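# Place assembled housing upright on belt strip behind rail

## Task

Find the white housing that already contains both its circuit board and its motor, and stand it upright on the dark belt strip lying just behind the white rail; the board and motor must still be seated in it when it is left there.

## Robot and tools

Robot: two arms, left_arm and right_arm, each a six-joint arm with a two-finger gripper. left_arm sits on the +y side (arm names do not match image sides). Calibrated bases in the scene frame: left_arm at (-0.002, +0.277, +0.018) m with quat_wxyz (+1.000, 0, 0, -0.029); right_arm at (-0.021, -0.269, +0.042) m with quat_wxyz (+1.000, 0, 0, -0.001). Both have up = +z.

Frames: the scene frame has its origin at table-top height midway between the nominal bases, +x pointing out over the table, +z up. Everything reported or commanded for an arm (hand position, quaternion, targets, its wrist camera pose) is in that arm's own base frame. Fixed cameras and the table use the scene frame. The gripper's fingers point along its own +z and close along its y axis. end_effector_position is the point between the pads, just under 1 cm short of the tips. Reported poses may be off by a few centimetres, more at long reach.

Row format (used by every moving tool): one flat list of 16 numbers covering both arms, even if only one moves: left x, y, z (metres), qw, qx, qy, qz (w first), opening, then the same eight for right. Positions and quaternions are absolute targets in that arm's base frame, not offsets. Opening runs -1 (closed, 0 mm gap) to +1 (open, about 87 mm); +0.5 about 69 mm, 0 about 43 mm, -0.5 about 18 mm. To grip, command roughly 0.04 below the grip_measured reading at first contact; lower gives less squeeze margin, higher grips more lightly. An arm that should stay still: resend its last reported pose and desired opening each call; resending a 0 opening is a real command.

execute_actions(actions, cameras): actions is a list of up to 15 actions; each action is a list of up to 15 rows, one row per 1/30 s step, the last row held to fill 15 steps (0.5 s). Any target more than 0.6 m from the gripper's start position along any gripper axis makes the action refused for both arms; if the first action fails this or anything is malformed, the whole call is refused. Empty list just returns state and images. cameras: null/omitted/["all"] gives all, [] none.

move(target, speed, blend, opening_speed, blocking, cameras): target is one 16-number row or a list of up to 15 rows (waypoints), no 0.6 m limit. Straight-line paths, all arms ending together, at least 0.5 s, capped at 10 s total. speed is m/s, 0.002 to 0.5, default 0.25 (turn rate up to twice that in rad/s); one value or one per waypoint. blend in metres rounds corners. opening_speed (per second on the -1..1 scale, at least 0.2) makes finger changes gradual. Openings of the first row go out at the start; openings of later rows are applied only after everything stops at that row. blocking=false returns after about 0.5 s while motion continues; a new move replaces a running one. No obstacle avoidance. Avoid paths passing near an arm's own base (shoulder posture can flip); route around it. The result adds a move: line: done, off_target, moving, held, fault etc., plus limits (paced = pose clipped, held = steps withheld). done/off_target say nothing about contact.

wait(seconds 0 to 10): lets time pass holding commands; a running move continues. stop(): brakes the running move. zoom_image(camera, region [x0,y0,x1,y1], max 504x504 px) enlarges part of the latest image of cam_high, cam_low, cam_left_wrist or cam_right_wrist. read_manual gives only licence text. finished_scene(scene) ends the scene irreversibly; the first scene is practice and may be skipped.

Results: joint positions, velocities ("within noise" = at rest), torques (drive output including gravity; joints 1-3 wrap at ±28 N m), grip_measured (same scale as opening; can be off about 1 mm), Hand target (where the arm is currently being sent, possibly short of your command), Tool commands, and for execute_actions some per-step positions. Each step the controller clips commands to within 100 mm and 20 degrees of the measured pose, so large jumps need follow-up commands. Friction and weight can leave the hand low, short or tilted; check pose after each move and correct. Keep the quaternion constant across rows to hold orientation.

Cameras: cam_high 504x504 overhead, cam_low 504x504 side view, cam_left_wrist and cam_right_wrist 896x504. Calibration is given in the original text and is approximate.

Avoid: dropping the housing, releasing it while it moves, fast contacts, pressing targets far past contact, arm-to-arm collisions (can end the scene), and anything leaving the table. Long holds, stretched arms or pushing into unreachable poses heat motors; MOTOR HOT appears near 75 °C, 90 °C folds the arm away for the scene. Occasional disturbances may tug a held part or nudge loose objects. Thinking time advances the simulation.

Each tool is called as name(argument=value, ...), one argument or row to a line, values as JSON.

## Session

execute_actions(
  actions=[],
)

zoom_image(
  camera="cam_low",
  region=[100, 250, 300, 450],
)

Scene clock: 0.00 s.
left_arm: end_effector_position=(+0.3802, +0.0138, +0.0934) grip_measured=+1.000 end_effector_quat_wxyz=(+0.672, -0.079, +0.736, +0.021) | right_arm: end_effector_position=(+0.3745, -0.0331, +0.0885) grip_measured=+0.979 end_effector_quat_wxyz=(+0.671, +0.086, +0.737, +0.008)
Joint positions: left_arm=[-0.031 1.538 0.249 1.191 -0.169 -0.092 1] | right_arm=[-0.1 1.547 0.223 1.224 0.004 0.127 0.99]
Joint velocities: within noise
Joint torques (N m): no reading
Heat: left arm: 47 °C; right arm: 38 °C.
Hand target: left_arm +0.3822, +0.0138, +0.0977; +0.677, -0.079, +0.732, +0.020 | right_arm +0.3776, -0.0334, +0.0963; +0.680, +0.085, +0.728, +0.008
Tool commands: left_gripper/opening=+1.0 right_gripper/opening=+1.0
camera_calibration:
cam_left_wrist: T_world_to_cam=[[0.121233, -0.984836, 0.124097, -0.0519152], [-0.8865, -0.163666, -0.432817, 0.382443], [0.446564, -0.0575402, -0.892899, 0.0546676], [0, 0, 0, 1]] pos_world=[0.320917, 0.0146106, 0.220783]
cam_right_wrist: T_world_to_cam=[[-0.0597578, -0.984511, -0.164826, 0.0111988], [-0.781127, 0.148927, -0.60635, 0.379096], [0.621505, 0.0925156, -0.777928, -0.0221395], [0, 0, 0, 1]] pos_world=[0.310551, -0.0433841, 0.214488]

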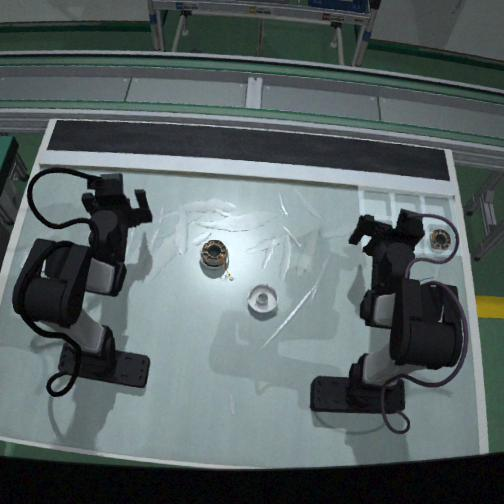

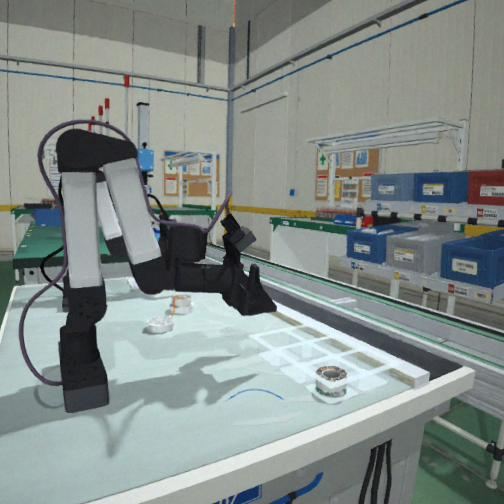

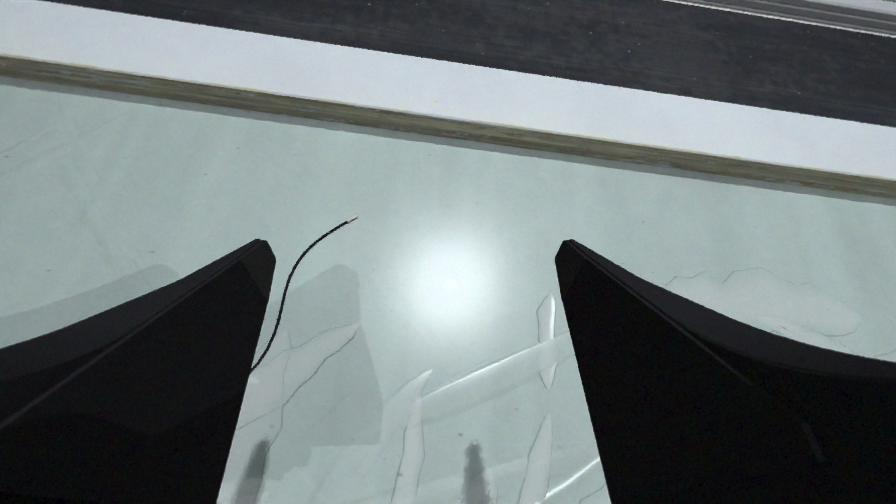

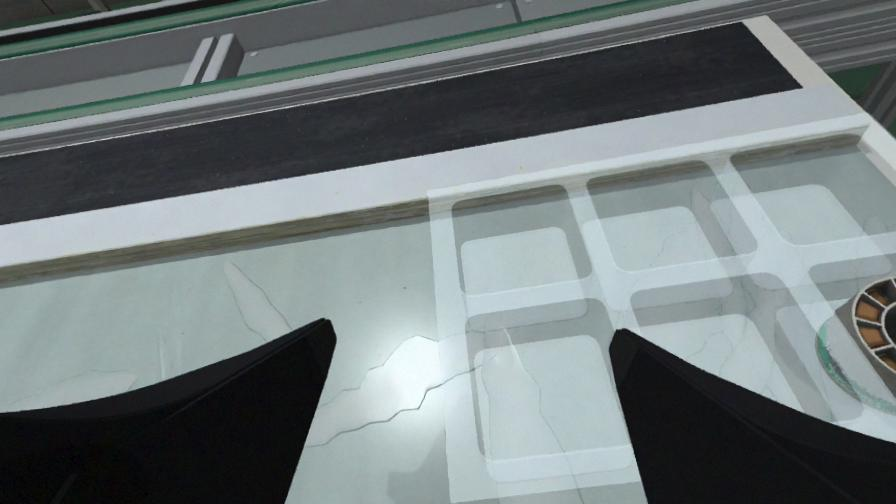

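Scaled by 2.520 from the camera's 504x504 image, which has a finer 720x720 frame.

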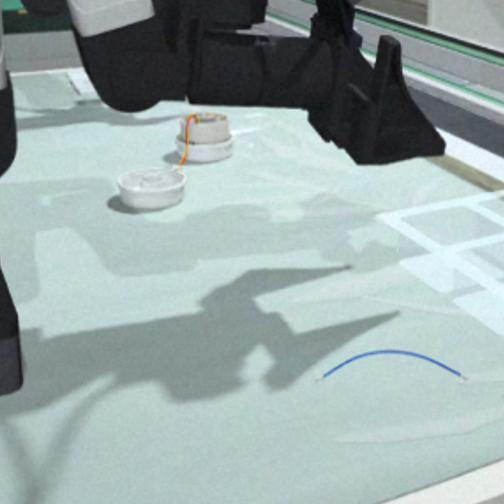

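move(
  target=[0.3802,0.0138,0.0934,0.672,-0.079,0.736,0.021,1,0.268,0.285,0.15,0.3536,-0.3536,0.8536,0.1464,1],
)

Scene clock: 24.37 s.
left_arm: end_effector_position=(+0.3802, +0.0138, +0.0934) grip_measured=+1.000 end_effector_quat_wxyz=(+0.672, -0.079, +0.736, +0.021) | right_arm: end_effector_position=(+0.2644, +0.2762, +0.1386) grip_measured=+0.979 end_effector_quat_wxyz=(+0.345, -0.352, +0.859, +0.135)
Joint positions: left_arm=[-0.031 1.538 0.249 1.191 -0.169 -0.092 1] | right_arm=[0.823 1.458 1.109 -0.464 0.042 0.029 0.99]
Joint velocities: within noise
Joint torques (N m): left_arm=[0.02 -3.71 5.14 2.17 0.03 0.12] | right_arm=[0.14 -3.99 9.78 1.41 -0.13 0.04]
Heat: left arm: 47 °C; right arm: 40 °C.
Hand target: left_arm +0.3802, +0.0138, +0.0934; +0.672, -0.079, +0.736, +0.021 | right_arm +0.2678, +0.2846, +0.1499; +0.354, -0.354, +0.854, +0.146
Off the commanded pose: left_arm 0.000 m, 0 deg | right_arm 0.015 m, 2 deg.
move: off_target (right_arm)
camera_calibration:
cam_left_wrist: T_world_to_cam=[[0.121233, -0.984836, 0.124097, -0.0519152], [-0.8865, -0.163666, -0.432817, 0.382443], [0.446564, -0.0575402, -0.892899, 0.0546676], [0, 0, 0, 1]] pos_world=[0.320917, 0.0146106, 0.220783]
cam_right_wrist: T_world_to_cam=[[0.709466, -0.70256, -0.0553729, 0.0210075], [-0.700251, -0.711622, 0.0569471, 0.401719], [-0.0794133, -0.00162717, -0.99684, 0.298373], [0, 0, 0, 1]] pos_world=[0.290095, 0.301117, 0.275717]

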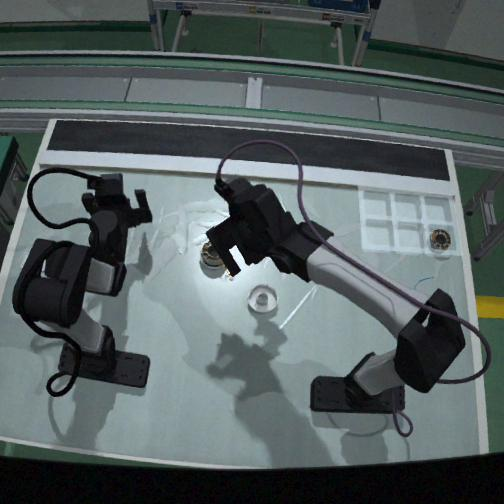

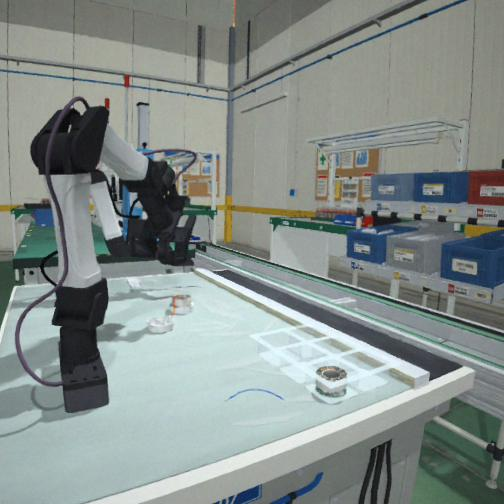

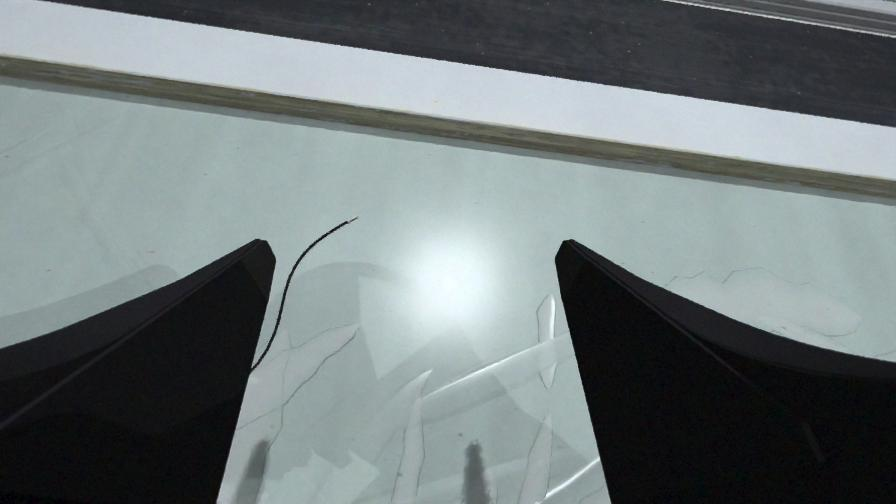

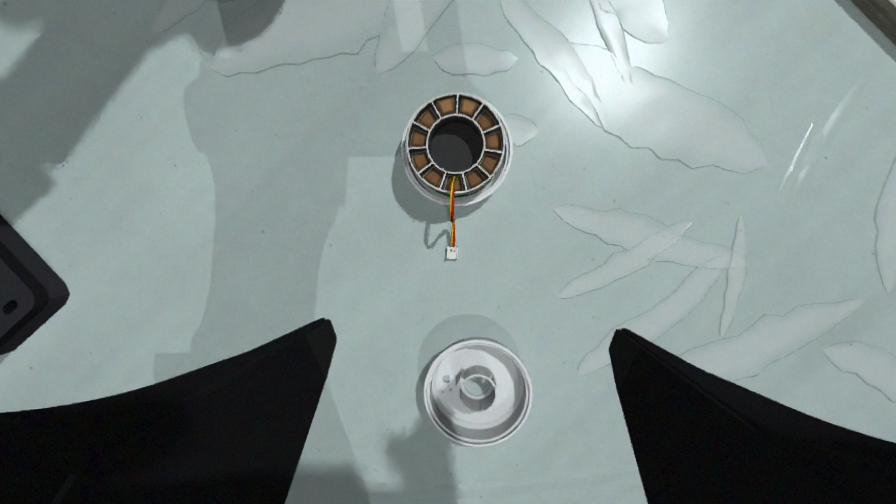

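move(
  target=[0.3802,0.0138,0.0934,0.672,-0.079,0.736,0.021,1,0.293,0.321,0.055,0.3536,-0.3536,0.8536,0.1464,1],
  cameras=["cam_low","cam_right_wrist"],
)

zoom_image(
  camera="cam_low",
  region=[120, 240, 240, 360],
)

Scene clock: 42.37 s.
left_arm: end_effector_position=(+0.3802, +0.0138, +0.0934) grip_measured=+1.000 end_effector_quat_wxyz=(+0.672, -0.079, +0.736, +0.021) | right_arm: end_effector_position=(+0.2932, +0.3174, +0.0549) grip_measured=+0.979 end_effector_quat_wxyz=(+0.350, -0.357, +0.855, +0.141)
Joint positions: left_arm=[-0.031 1.538 0.249 1.191 -0.169 -0.092 1] | right_arm=[0.839 1.729 1.03 -0.1 0.041 0.03 0.99]
Joint velocities: within noise
Joint torques (N m): left_arm=[0.02 -3.84 5.15 2.17 0.01 0.1] | right_arm=[0.34 -6.11 6.09 1.62 0 0.14]
Heat: left arm: 47 °C; right arm: 44 °C.
Hand target: left_arm +0.3802, +0.0138, +0.0934; +0.672, -0.079, +0.736, +0.021 | right_arm +0.2930, +0.3210, +0.0550; +0.353, -0.354, +0.854, +0.146
Off the commanded pose: left_arm 0.000 m, 0 deg | right_arm 0.004 m, 1 deg.
move: done
camera_calibration:
cam_right_wrist: T_world_to_cam=[[0.720363, -0.691191, -0.0577286, 0.0181876], [-0.689947, -0.722613, 0.0424692, 0.457233], [-0.0710698, 0.00923644, -0.997429, 0.211383], [0, 0, 0, 1]] pos_world=[0.317388, 0.341021, 0.192471]
Images, in order (width x height): cam_low 504x504, cam_right_wrist 896x504.

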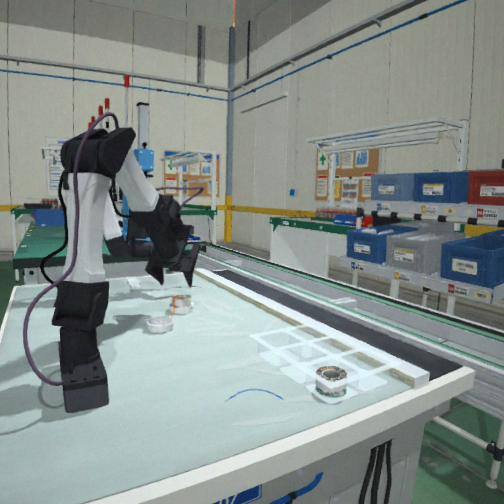

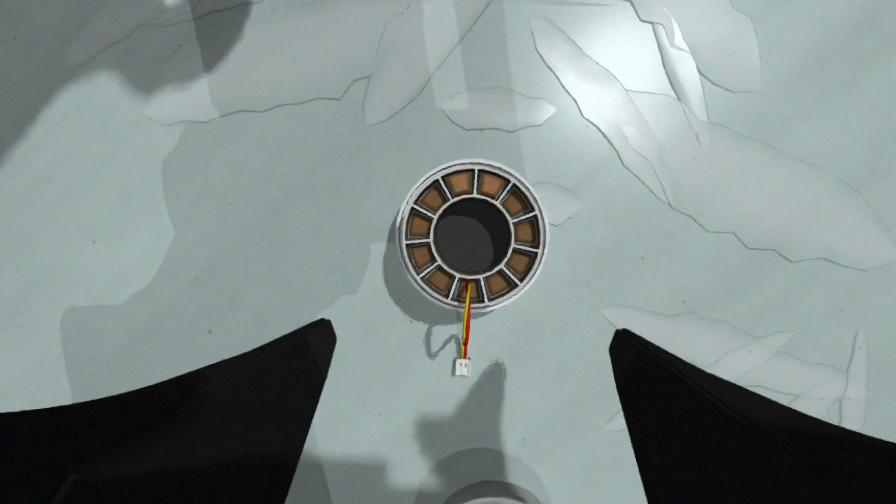

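Scaled by 4.200 from the camera's 504x504 image, which has a finer 720x720 frame.

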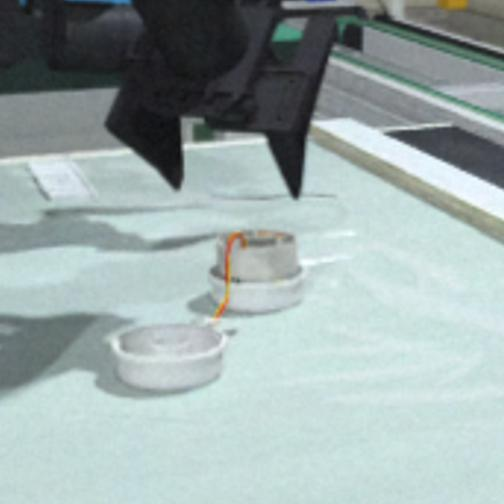

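move(
  target=[
    [0.3802,0.0138,0.0934,0.672,-0.079,0.736,0.021,1,0.317,0.343,0.03,0.3536,-0.3536,0.8536,0.1464,1],
    [0.3802,0.0138,0.0934,0.672,-0.079,0.736,0.021,1,0.317,0.343,-0.02,0.3536,-0.3536,0.8536,0.1464,1],
  ],
  speed=[0.15,0.06],
  blend=0.01,
  cameras=["cam_low","cam_right_wrist"],
)

zoom_image(
  camera="cam_low",
  region=[120, 240, 240, 360],
)

Scene clock: 53.83 s.
left_arm: end_effector_position=(+0.3802, +0.0138, +0.0934) grip_measured=+1.000 end_effector_quat_wxyz=(+0.672, -0.079, +0.736, +0.021) | right_arm: end_effector_position=(+0.3169, +0.3438, -0.0160) grip_measured=+0.979 end_effector_quat_wxyz=(+0.354, -0.356, +0.853, +0.144)
Joint positions: left_arm=[-0.031 1.538 0.249 1.191 -0.169 -0.092 1] | right_arm=[0.839 1.997 1.051 0.159 0.041 0.03 0.99]
Joint velocities: within noise
Joint torques (N m): left_arm=[0.02 -3.77 5.15 2.15 0.04 0.12] | right_arm=[-0.43 -7.13 4.98 1.59 -0.06 0.08]
Heat: left arm: 47 °C; right arm: 44 °C.
Hand target: left_arm +0.3802, +0.0138, +0.0934; +0.672, -0.079, +0.736, +0.021 | right_arm +0.3170, +0.3430, -0.0199; +0.354, -0.354, +0.854, +0.146
Off the commanded pose: left_arm 0.000 m, 0 deg | right_arm 0.004 m, 0 deg.
move: done
camera_calibration:
cam_right_wrist: T_world_to_cam=[[0.720579, -0.690914, -0.0583422, 0.0150946], [-0.690401, -0.722728, 0.0317928, 0.495696], [-0.0641316, 0.0173704, -0.99779, 0.137119], [0, 0, 0, 1]] pos_world=[0.340146, 0.3663, 0.121937]
Images, in order (width x height): cam_low 504x504, cam_right_wrist 896x504.

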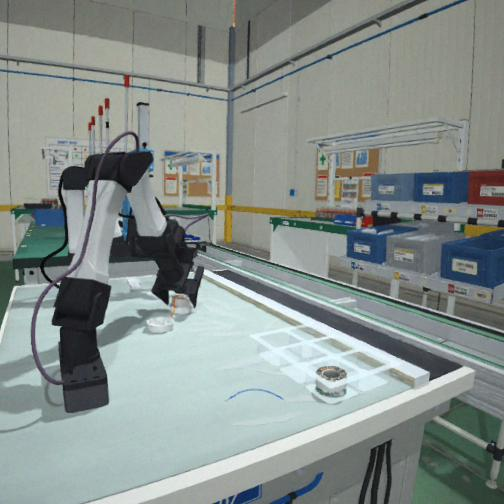

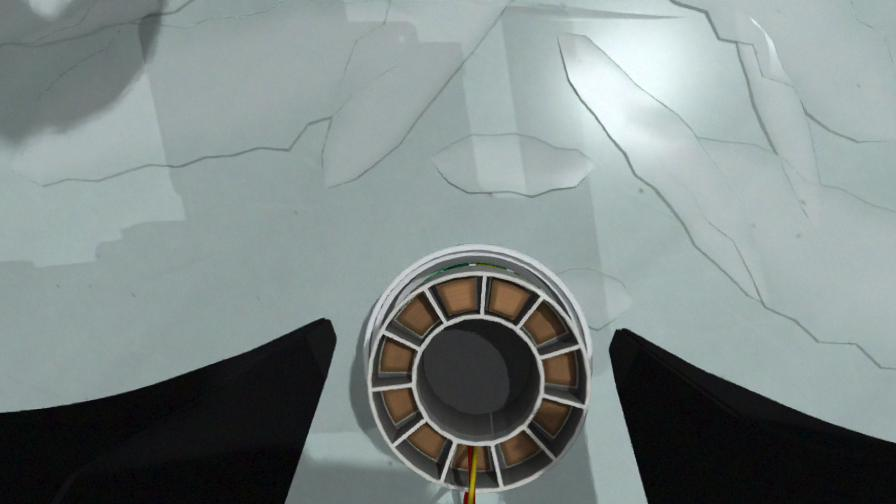

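Scaled by 4.200 from the camera's 504x504 image, which has a finer 720x720 frame.

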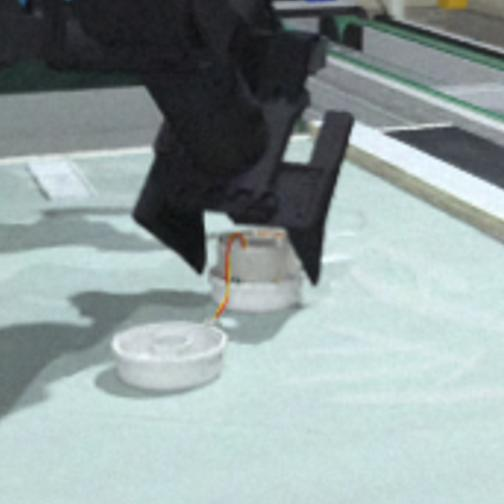

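move(
  target=[0.3802,0.0138,0.0934,0.672,-0.079,0.736,0.021,1,0.317,0.340,-0.026,0.3536,-0.3536,0.8536,0.1464,1],
  speed=0.04,
  cameras=["cam_low","cam_right_wrist"],
)

zoom_image(
  camera="cam_low",
  region=[120, 240, 240, 360],
)

Scene clock: 60.00 s.
left_arm: end_effector_position=(+0.3802, +0.0138, +0.0934) grip_measured=+1.000 end_effector_quat_wxyz=(+0.672, -0.079, +0.736, +0.021) | right_arm: end_effector_position=(+0.3174, +0.3414, -0.0207) grip_measured=+0.979 end_effector_quat_wxyz=(+0.356, -0.354, +0.853, +0.143)
Joint positions: left_arm=[-0.031 1.538 0.249 1.191 -0.169 -0.092 1] | right_arm=[0.835 2.004 1.035 0.186 0.041 0.03 0.99]
Joint velocities: within noise
Joint torques (N m): left_arm=[-0.09 -3.77 5.15 2.16 0.01 0.13] | right_arm=[-0.54 -6.86 4.85 1.62 -0.1 0.02]
Heat: left arm: 47 °C; right arm: 44 °C.
Hand target: left_arm +0.3802, +0.0138, +0.0934; +0.672, -0.079, +0.736, +0.021 | right_arm +0.3170, +0.3400, -0.0258; +0.354, -0.354, +0.854, +0.146
Off the commanded pose: left_arm 0.000 m, 0 deg | right_arm 0.005 m, 0 deg.
move: done
camera_calibration:
cam_right_wrist: T_world_to_cam=[[0.717808, -0.693784, -0.0584526, 0.0146782], [-0.693497, -0.719901, 0.0283626, 0.494409], [-0.0617576, 0.0201778, -0.997887, 0.130774], [0, 0, 0, 1]] pos_world=[0.340411, 0.36347, 0.117333]
Images, in order (width x height): cam_low 504x504, cam_right_wrist 896x504.

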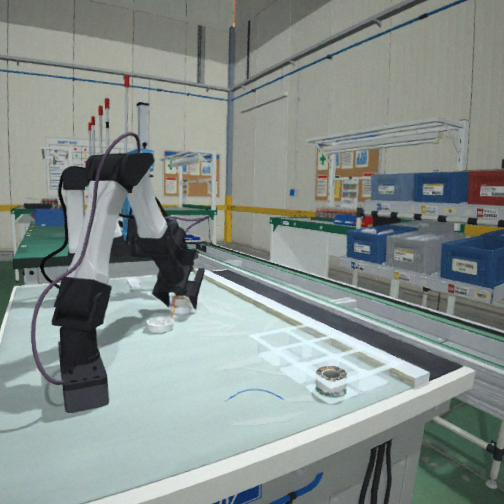

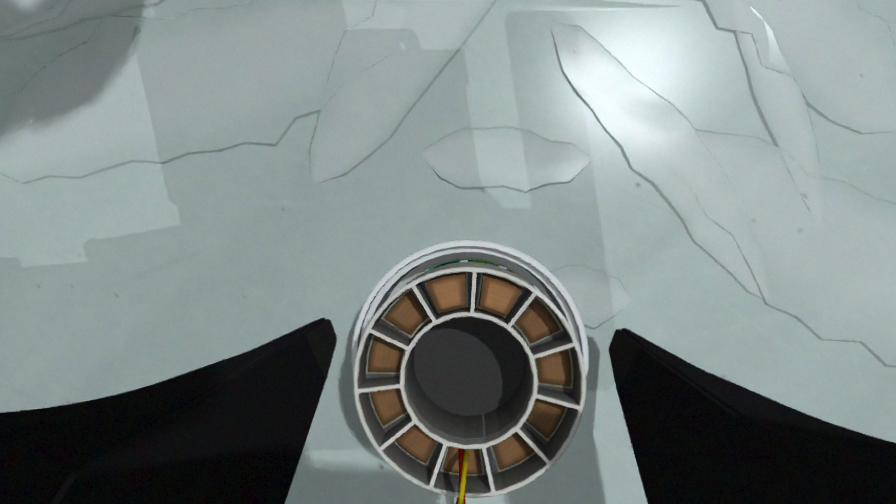

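Scaled by 4.200 from the camera's 504x504 image, which has a finer 720x720 frame.

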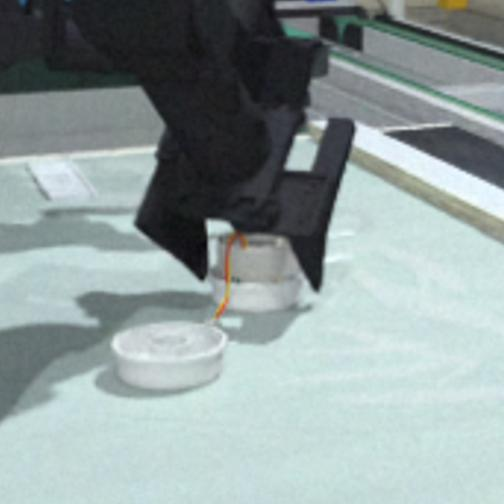

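move(
  target=[
    [0.3802,0.0138,0.0934,0.672,-0.079,0.736,0.021,1,0.3145,0.3375,-0.028,0.3536,-0.3536,0.8536,0.1464,1],
    [0.3802,0.0138,0.0934,0.672,-0.079,0.736,0.021,1,0.3145,0.3375,-0.028,0.3536,-0.3536,0.8536,0.1464,0.45],
  ],
  speed=0.04,
  opening_speed=0.5,
  cameras=["cam_low","cam_right_wrist"],
)

zoom_image(
  camera="cam_low",
  region=[120, 240, 240, 360],
)

Scene clock: 69.47 s.
left_arm: end_effector_position=(+0.3802, +0.0138, +0.0934) grip_measured=+1.000 end_effector_quat_wxyz=(+0.672, -0.079, +0.736, +0.021) | right_arm: end_effector_position=(+0.3147, +0.3387, -0.0246) grip_measured=+0.464 end_effector_quat_wxyz=(+0.354, -0.355, +0.853, +0.143)
Joint positions: left_arm=[-0.031 1.538 0.249 1.191 -0.169 -0.092 1] | right_arm=[0.835 2.004 1.016 0.2 0.04 0.03 0.732]
Joint velocities: within noise
Joint torques (N m): left_arm=[-0.03 -3.71 5.23 2.15 0.05 0.1] | right_arm=[-0.44 -7.31 4.7 1.6 -0.1 0.03]
Heat: left arm: 47 °C; right arm: 44 °C.
Hand target: left_arm +0.3802, +0.0138, +0.0934; +0.672, -0.079, +0.736, +0.021 | right_arm +0.3144, +0.3375, -0.0279; +0.354, -0.354, +0.854, +0.146
Off the commanded pose: left_arm 0.000 m, 0 deg | right_arm 0.004 m, 0 deg.
move: done
camera_calibration:
cam_right_wrist: T_world_to_cam=[[0.718023, -0.693524, -0.0588818, 0.0142942], [-0.693027, -0.720209, 0.0318091, 0.490746], [-0.0644675, 0.017967, -0.997758, 0.128357], [0, 0, 0, 1]] pos_world=[0.338112, 0.361047, 0.1133]
Images, in order (width x height): cam_low 504x504, cam_right_wrist 896x504.

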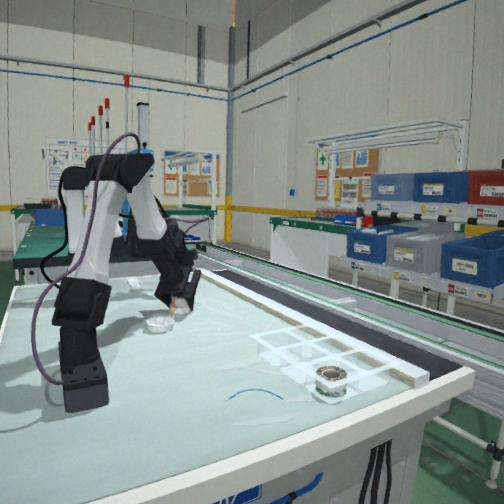

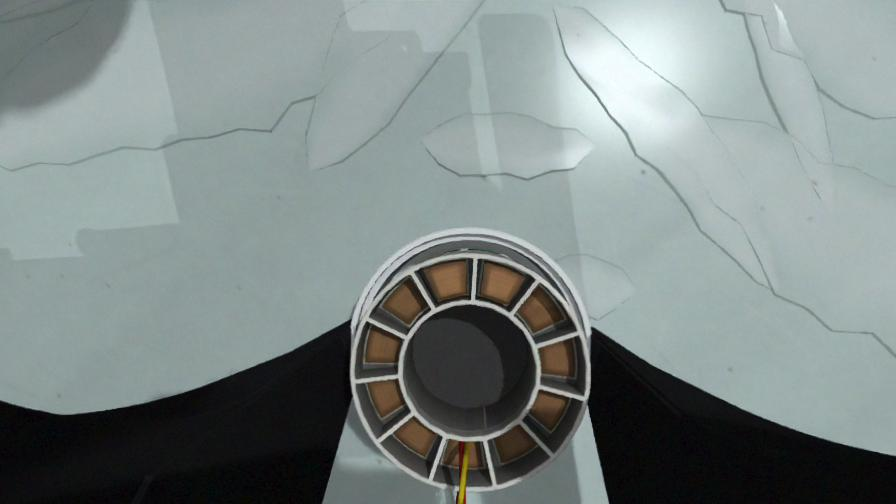

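Scaled by 4.200 from the camera's 504x504 image, which has a finer 720x720 frame.

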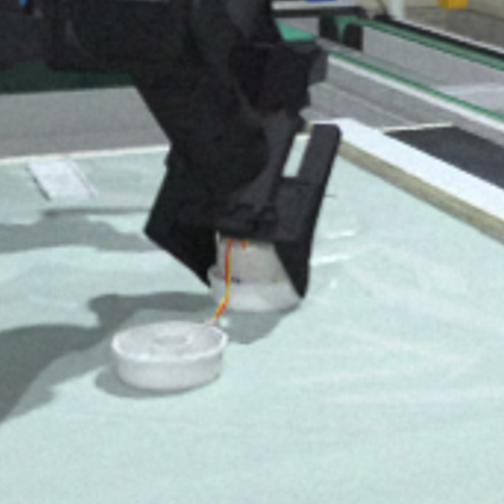

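move(
  target=[
    [0.3802,0.0138,0.0934,0.672,-0.079,0.736,0.021,1,0.3145,0.3375,-0.028,0.3536,-0.3536,0.8536,0.1464,0.405],
    [0.3802,0.0138,0.0934,0.672,-0.079,0.736,0.021,1,0.3145,0.3375,0.09,0.3536,-0.3536,0.8536,0.1464,0.405],
    [0.3802,0.0138,0.0934,0.672,-0.079,0.736,0.021,1,0.53,0.15,0.13,0.3965,-0.0958,0.912,0.0417,0.405],
  ],
  speed=[0.1,0.1,0.18],
  blend=[0,0.02,0],
)

zoom_image(
  camera="cam_low",
  region=[180, 180, 340, 340],
)

Scene clock: 79.47 s.
left_arm: end_effector_position=(+0.3802, +0.0138, +0.0934) grip_measured=+1.000 end_effector_quat_wxyz=(+0.672, -0.079, +0.736, +0.021) | right_arm: end_effector_position=(+0.5158, +0.1454, +0.1116) grip_measured=+0.464 end_effector_quat_wxyz=(+0.369, -0.103, +0.923, +0.039)
Joint positions: left_arm=[-0.031 1.538 0.249 1.191 -0.169 -0.092 1] | right_arm=[0.287 2.057 1.714 -0.468 0.048 0.045 0.732]
Joint velocities: within noise
Joint torques (N m): left_arm=[-0.02 -3.71 5.11 2.16 0.04 0.12] | right_arm=[0.21 -8.92 10.39 1.58 0.15 0.13]
Heat: left arm: 47 °C; right arm: 44 °C.
Hand target: left_arm +0.3802, +0.0138, +0.0934; +0.672, -0.079, +0.736, +0.021 | right_arm +0.5289, +0.1497, +0.1303; +0.397, -0.096, +0.912, +0.042
Off the commanded pose: left_arm 0.000 m, 0 deg | right_arm 0.024 m, 3 deg.
move: off_target (right_arm)
camera_calibration:
cam_left_wrist: T_world_to_cam=[[0.121233, -0.984836, 0.124097, -0.0519152], [-0.8865, -0.163666, -0.432817, 0.382443], [0.446564, -0.0575402, -0.892899, 0.0546676], [0, 0, 0, 1]] pos_world=[0.320917, 0.0146106, 0.220783]
cam_right_wrist: T_world_to_cam=[[0.235579, -0.969871, -0.0620668, 0.0333057], [-0.969516, -0.238961, 0.0541928, 0.556746], [-0.0673916, 0.047408, -0.9966, 0.277849], [0, 0, 0, 1]] pos_world=[0.550653, 0.15217, 0.248799]

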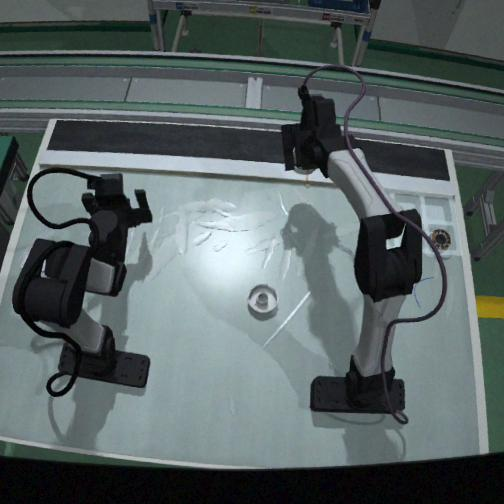

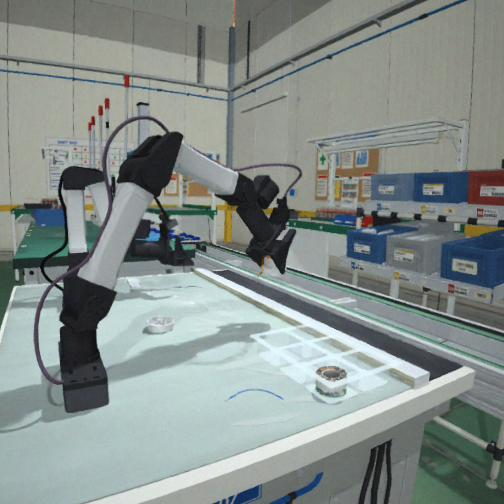

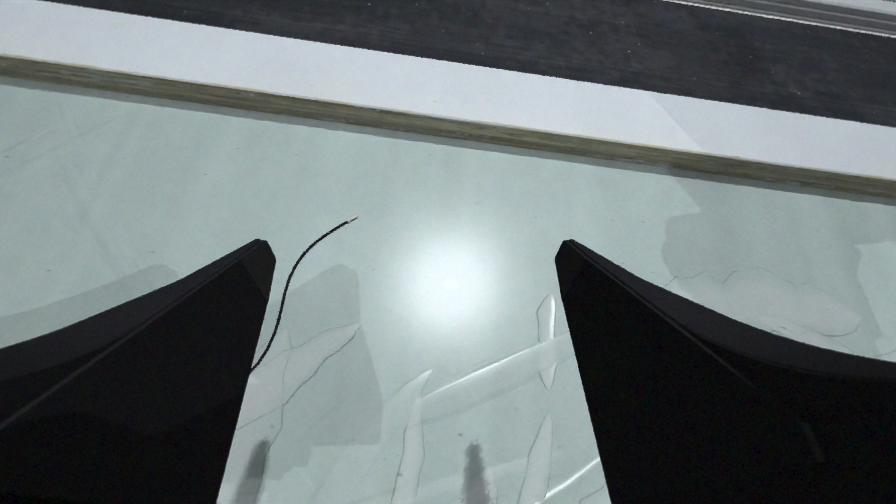

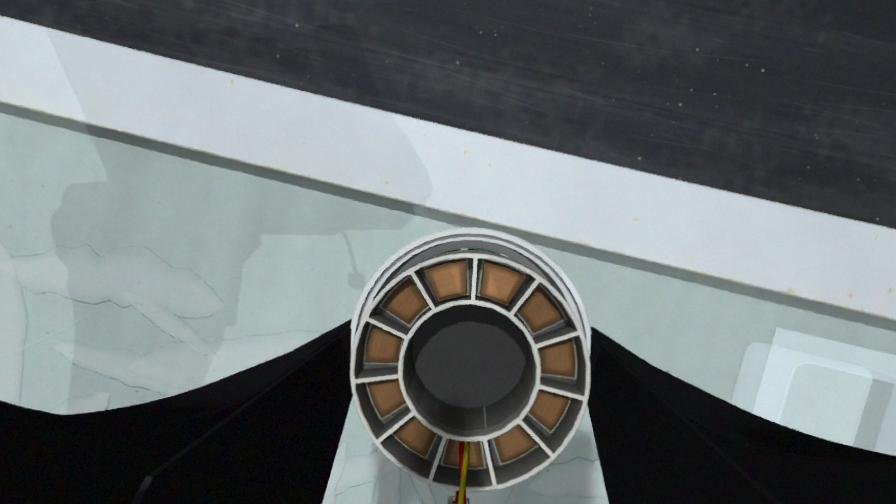

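Scaled by 3.150 from the camera's 504x504 image, which has a finer 720x720 frame.

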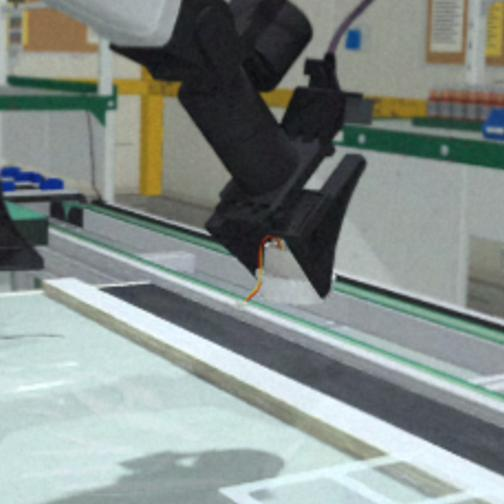

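move(
  target=[0.3802,0.0138,0.0934,0.672,-0.079,0.736,0.021,1,0.678,0.084,0.085,0.4045,-0.0955,0.9085,0.0425,0.405],
  speed=0.15,
)

zoom_image(
  camera="cam_low",
  region=[220, 200, 350, 330],
)

zoom_image(
  camera="cam_high",
  region=[240, 80, 440, 220],
)

Scene clock: 94.87 s.
left_arm: end_effector_position=(+0.3802, +0.0138, +0.0934) grip_measured=+1.000 end_effector_quat_wxyz=(+0.672, -0.079, +0.736, +0.021) | right_arm: end_effector_position=(+0.6673, +0.0795, +0.0637) grip_measured=+0.464 end_effector_quat_wxyz=(+0.406, -0.085, +0.909, +0.038)
Joint positions: left_arm=[-0.031 1.538 0.249 1.191 -0.169 -0.092 1] | right_arm=[0.106 2.813 2.823 -0.742 -0.06 -0.053 0.732]
Joint velocities: within noise
Joint torques (N m): left_arm=[-0.01 -3.79 5.2 2.17 0.03 0.11] | right_arm=[0.08 -12.86 10.25 1.7 -0.19 -0.09]
Heat: left arm: 47 °C; right arm: 49 °C.
Hand target: left_arm +0.3802, +0.0138, +0.0934; +0.672, -0.079, +0.736, +0.021 | right_arm +0.6761, +0.0837, +0.0851; +0.435, -0.094, +0.894, +0.042
Off the commanded pose: left_arm 0.000 m, 0 deg | right_arm 0.024 m, 1 deg.
elbow stopped short (right arm): the move would have taken joint 3 (elbow) straighter than the controller allows.
move: off_target (right_arm)
camera_calibration:
cam_left_wrist: T_world_to_cam=[[0.121233, -0.984836, 0.124097, -0.0519152], [-0.8865, -0.163666, -0.432817, 0.382443], [0.446564, -0.0575402, -0.892899, 0.0546676], [0, 0, 0, 1]] pos_world=[0.320917, 0.0146106, 0.220783]
cam_right_wrist: T_world_to_cam=[[0.206133, -0.976394, -0.0645319, -0.0490285], [-0.978458, -0.204903, -0.0251945, 0.698765], [0.0113769, 0.0683352, -0.997598, 0.18928], [0, 0, 0, 1]] pos_world=[0.691665, 0.0823737, 0.203266]

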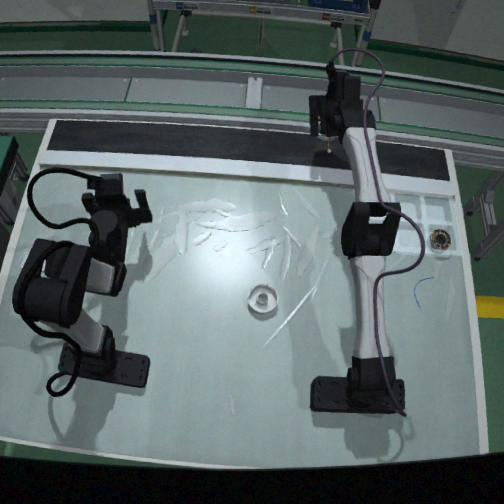

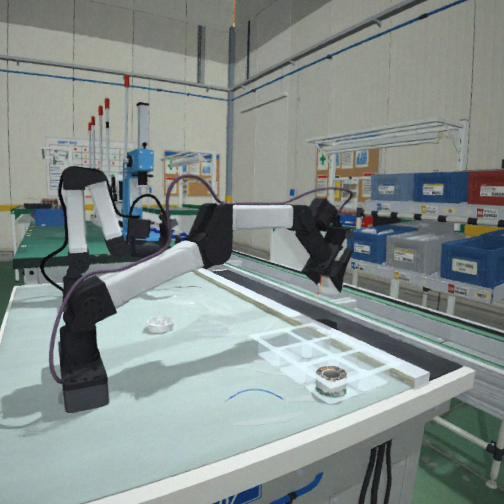

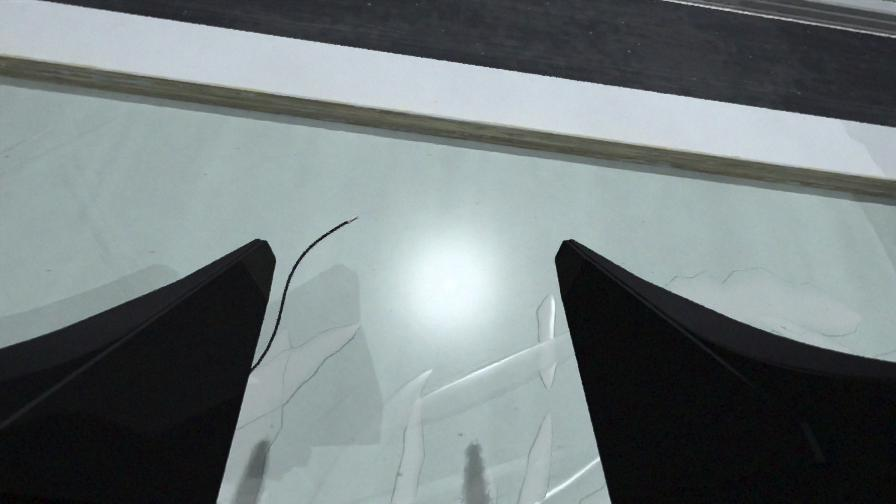

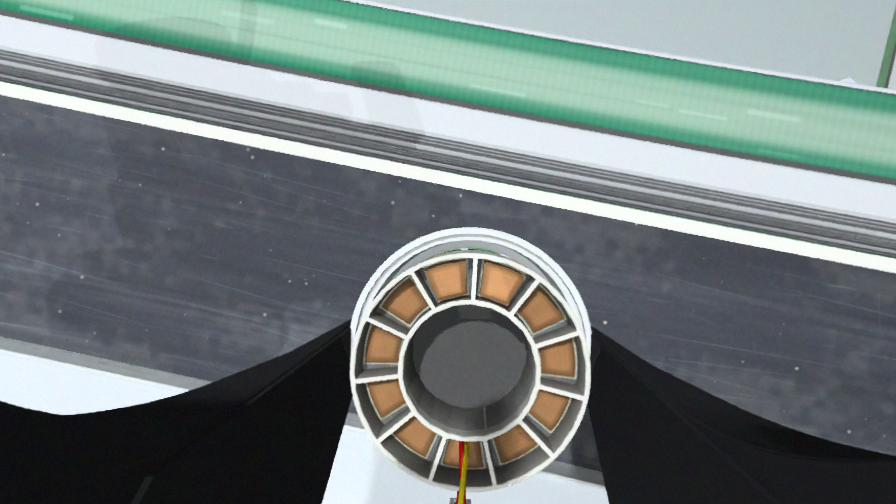

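Scaled by 3.877 from the camera's 504x504 image, which has a finer 720x720 frame.

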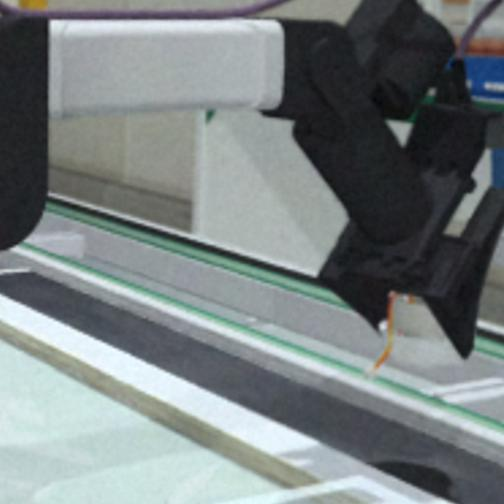

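Scaled by 2.520 from the camera's 504x504 image, which has a finer 720x720 frame.

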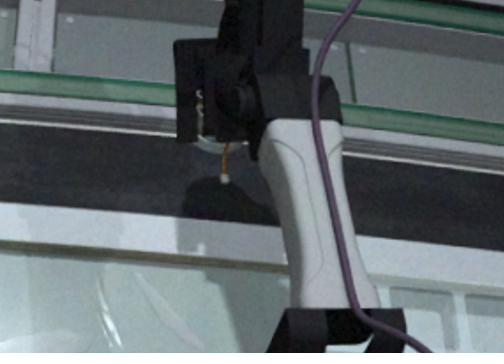

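move(
  target=[0.3802,0.0138,0.0934,0.672,-0.079,0.736,0.021,1,0.675,0.084,0.025,0.4005,-0.0957,0.9103,0.0421,0.405],
  speed=0.1,
  cameras=["cam_low","cam_right_wrist"],
)

zoom_image(
  camera="cam_low",
  region=[280, 240, 380, 340],
)

Scene clock: 105.97 s.
left_arm: end_effector_position=(+0.3802, +0.0138, +0.0934) grip_measured=+1.000 end_effector_quat_wxyz=(+0.672, -0.079, +0.736, +0.021) | right_arm: end_effector_position=(+0.6642, +0.0791, +0.0091) grip_measured=+0.464 end_effector_quat_wxyz=(+0.374, -0.087, +0.923, +0.037)
Joint positions: left_arm=[-0.031 1.538 0.249 1.191 -0.169 -0.092 1] | right_arm=[0.106 2.901 2.823 -0.724 -0.06 -0.057 0.732]
Joint velocities: within noise
Joint torques (N m): left_arm=[0.02 -3.79 5.16 2.14 0.02 0.12] | right_arm=[0.13 -13.45 8.39 1.73 -0.21 -0.09]
Heat: left arm: 47 °C; right arm: 50 °C.
Hand target: left_arm +0.3802, +0.0138, +0.0934; +0.672, -0.079, +0.736, +0.021 | right_arm +0.6739, +0.0838, +0.0253; +0.401, -0.096, +0.910, +0.042
Off the commanded pose: left_arm 0.000 m, 0 deg | right_arm 0.020 m, 4 deg.
move: off_target (right_arm)
camera_calibration:
cam_right_wrist: T_world_to_cam=[[0.204607, -0.976383, -0.0693774, -0.0512031], [-0.977125, -0.207932, 0.0446139, 0.692975], [-0.0579861, 0.0586621, -0.996592, 0.181655], [0, 0, 0, 1]] pos_world=[0.698134, 0.0834419, 0.146567]
Images, in order (width x height): cam_low 504x504, cam_right_wrist 896x504.

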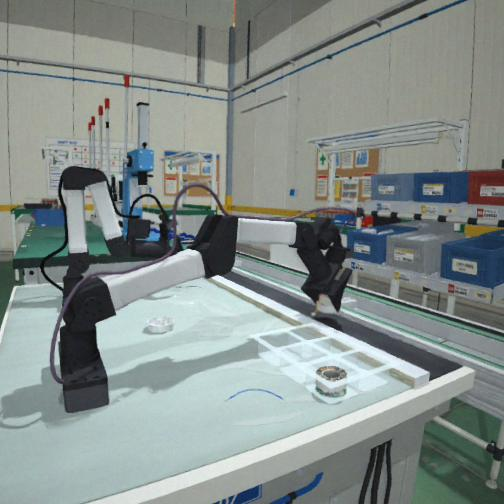

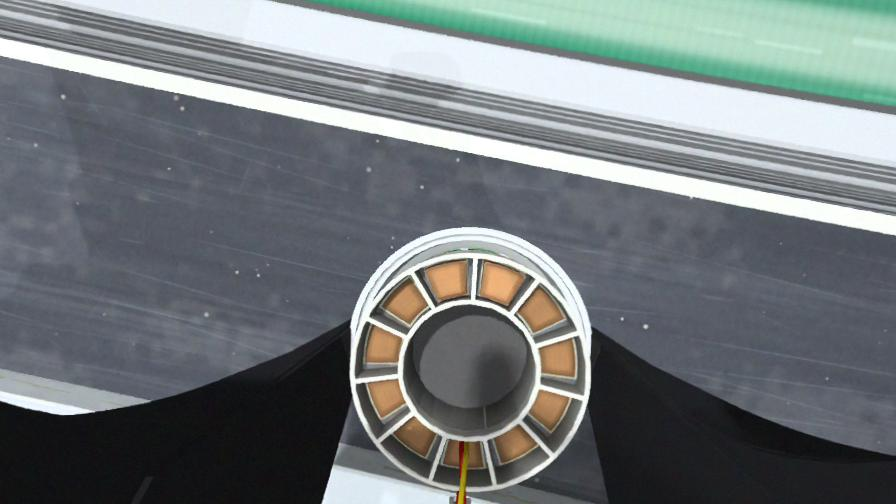

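Scaled by 5.040 from the camera's 504x504 image, which has a finer 720x720 frame.

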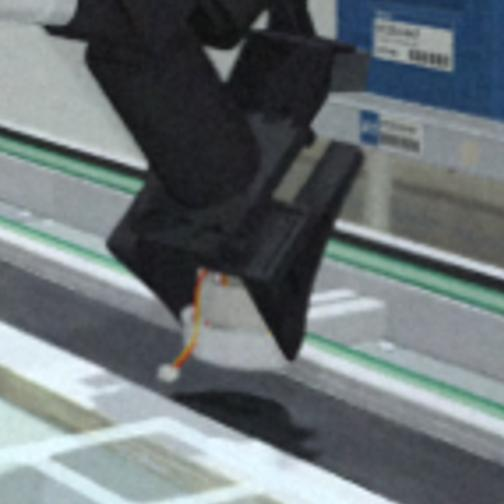

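move(
  target=[0.3802,0.0138,0.0934,0.672,-0.079,0.736,0.021,1,0.675,0.084,0.007,0.4045,-0.0955,0.9085,0.0425,0.405],
  speed=0.05,
  cameras=["cam_low","cam_right_wrist"],
)

zoom_image(
  camera="cam_low",
  region=[280, 240, 380, 340],
)

Scene clock: 112.23 s.
left_arm: end_effector_position=(+0.3802, +0.0138, +0.0934) grip_measured=+1.000 end_effector_quat_wxyz=(+0.672, -0.079, +0.736, +0.021) | right_arm: end_effector_position=(+0.6695, +0.0803, -0.0215) grip_measured=+0.464 end_effector_quat_wxyz=(+0.381, -0.089, +0.919, +0.038)
Joint positions: left_arm=[-0.031 1.538 0.249 1.191 -0.169 -0.092 1] | right_arm=[0.107 2.885 2.659 -0.561 -0.063 -0.061 0.732]
Joint velocities: within noise
Joint torques (N m): left_arm=[-0.09 -3.73 5.16 2.14 0.03 0.11] | right_arm=[0.09 -16.88 5.59 1.58 -0.19 -0.05]
Heat: left arm: 47 °C; right arm: 51 °C.
Hand target: left_arm +0.3802, +0.0138, +0.0934; +0.672, -0.079, +0.736, +0.021 | right_arm +0.6749, +0.0840, +0.0067; +0.403, -0.096, +0.909, +0.042
Off the commanded pose: left_arm 0.000 m, 0 deg | right_arm 0.029 m, 3 deg.
move: off_target (right_arm)
camera_calibration:
cam_right_wrist: T_world_to_cam=[[0.210245, -0.97533, -0.0672977, -0.057094], [-0.976708, -0.212564, 0.0292924, 0.699495], [-0.0428748, 0.0595716, -0.997303, 0.141256], [0, 0, 0, 1]] pos_world=[0.701262, 0.0845869, 0.116543]
Images, in order (width x height): cam_low 504x504, cam_right_wrist 896x504.

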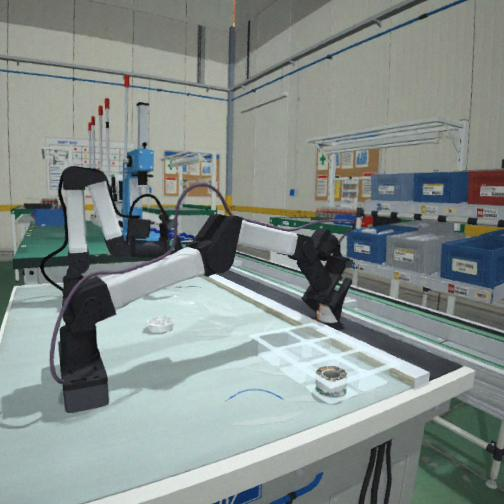

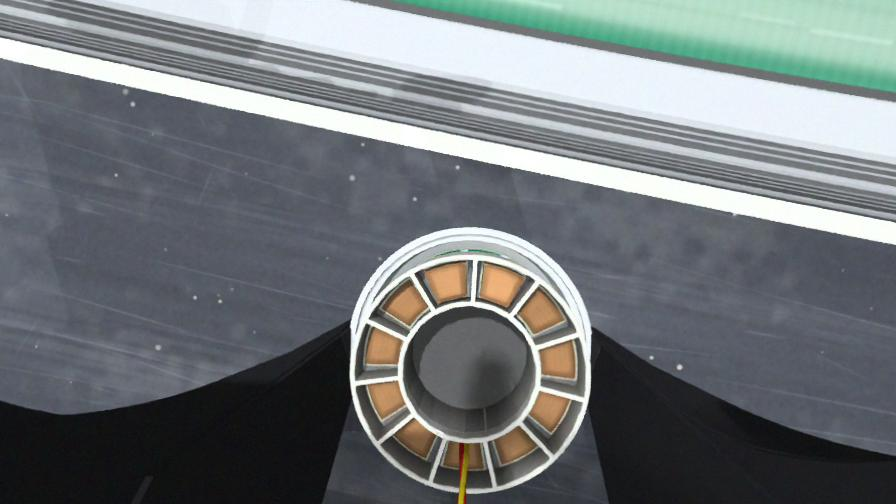

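Scaled by 5.040 from the camera's 504x504 image, which has a finer 720x720 frame.

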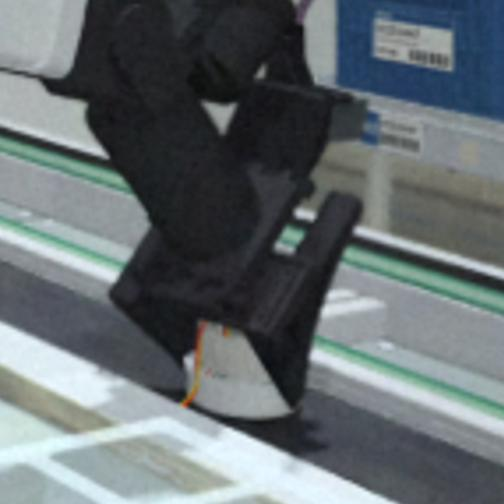

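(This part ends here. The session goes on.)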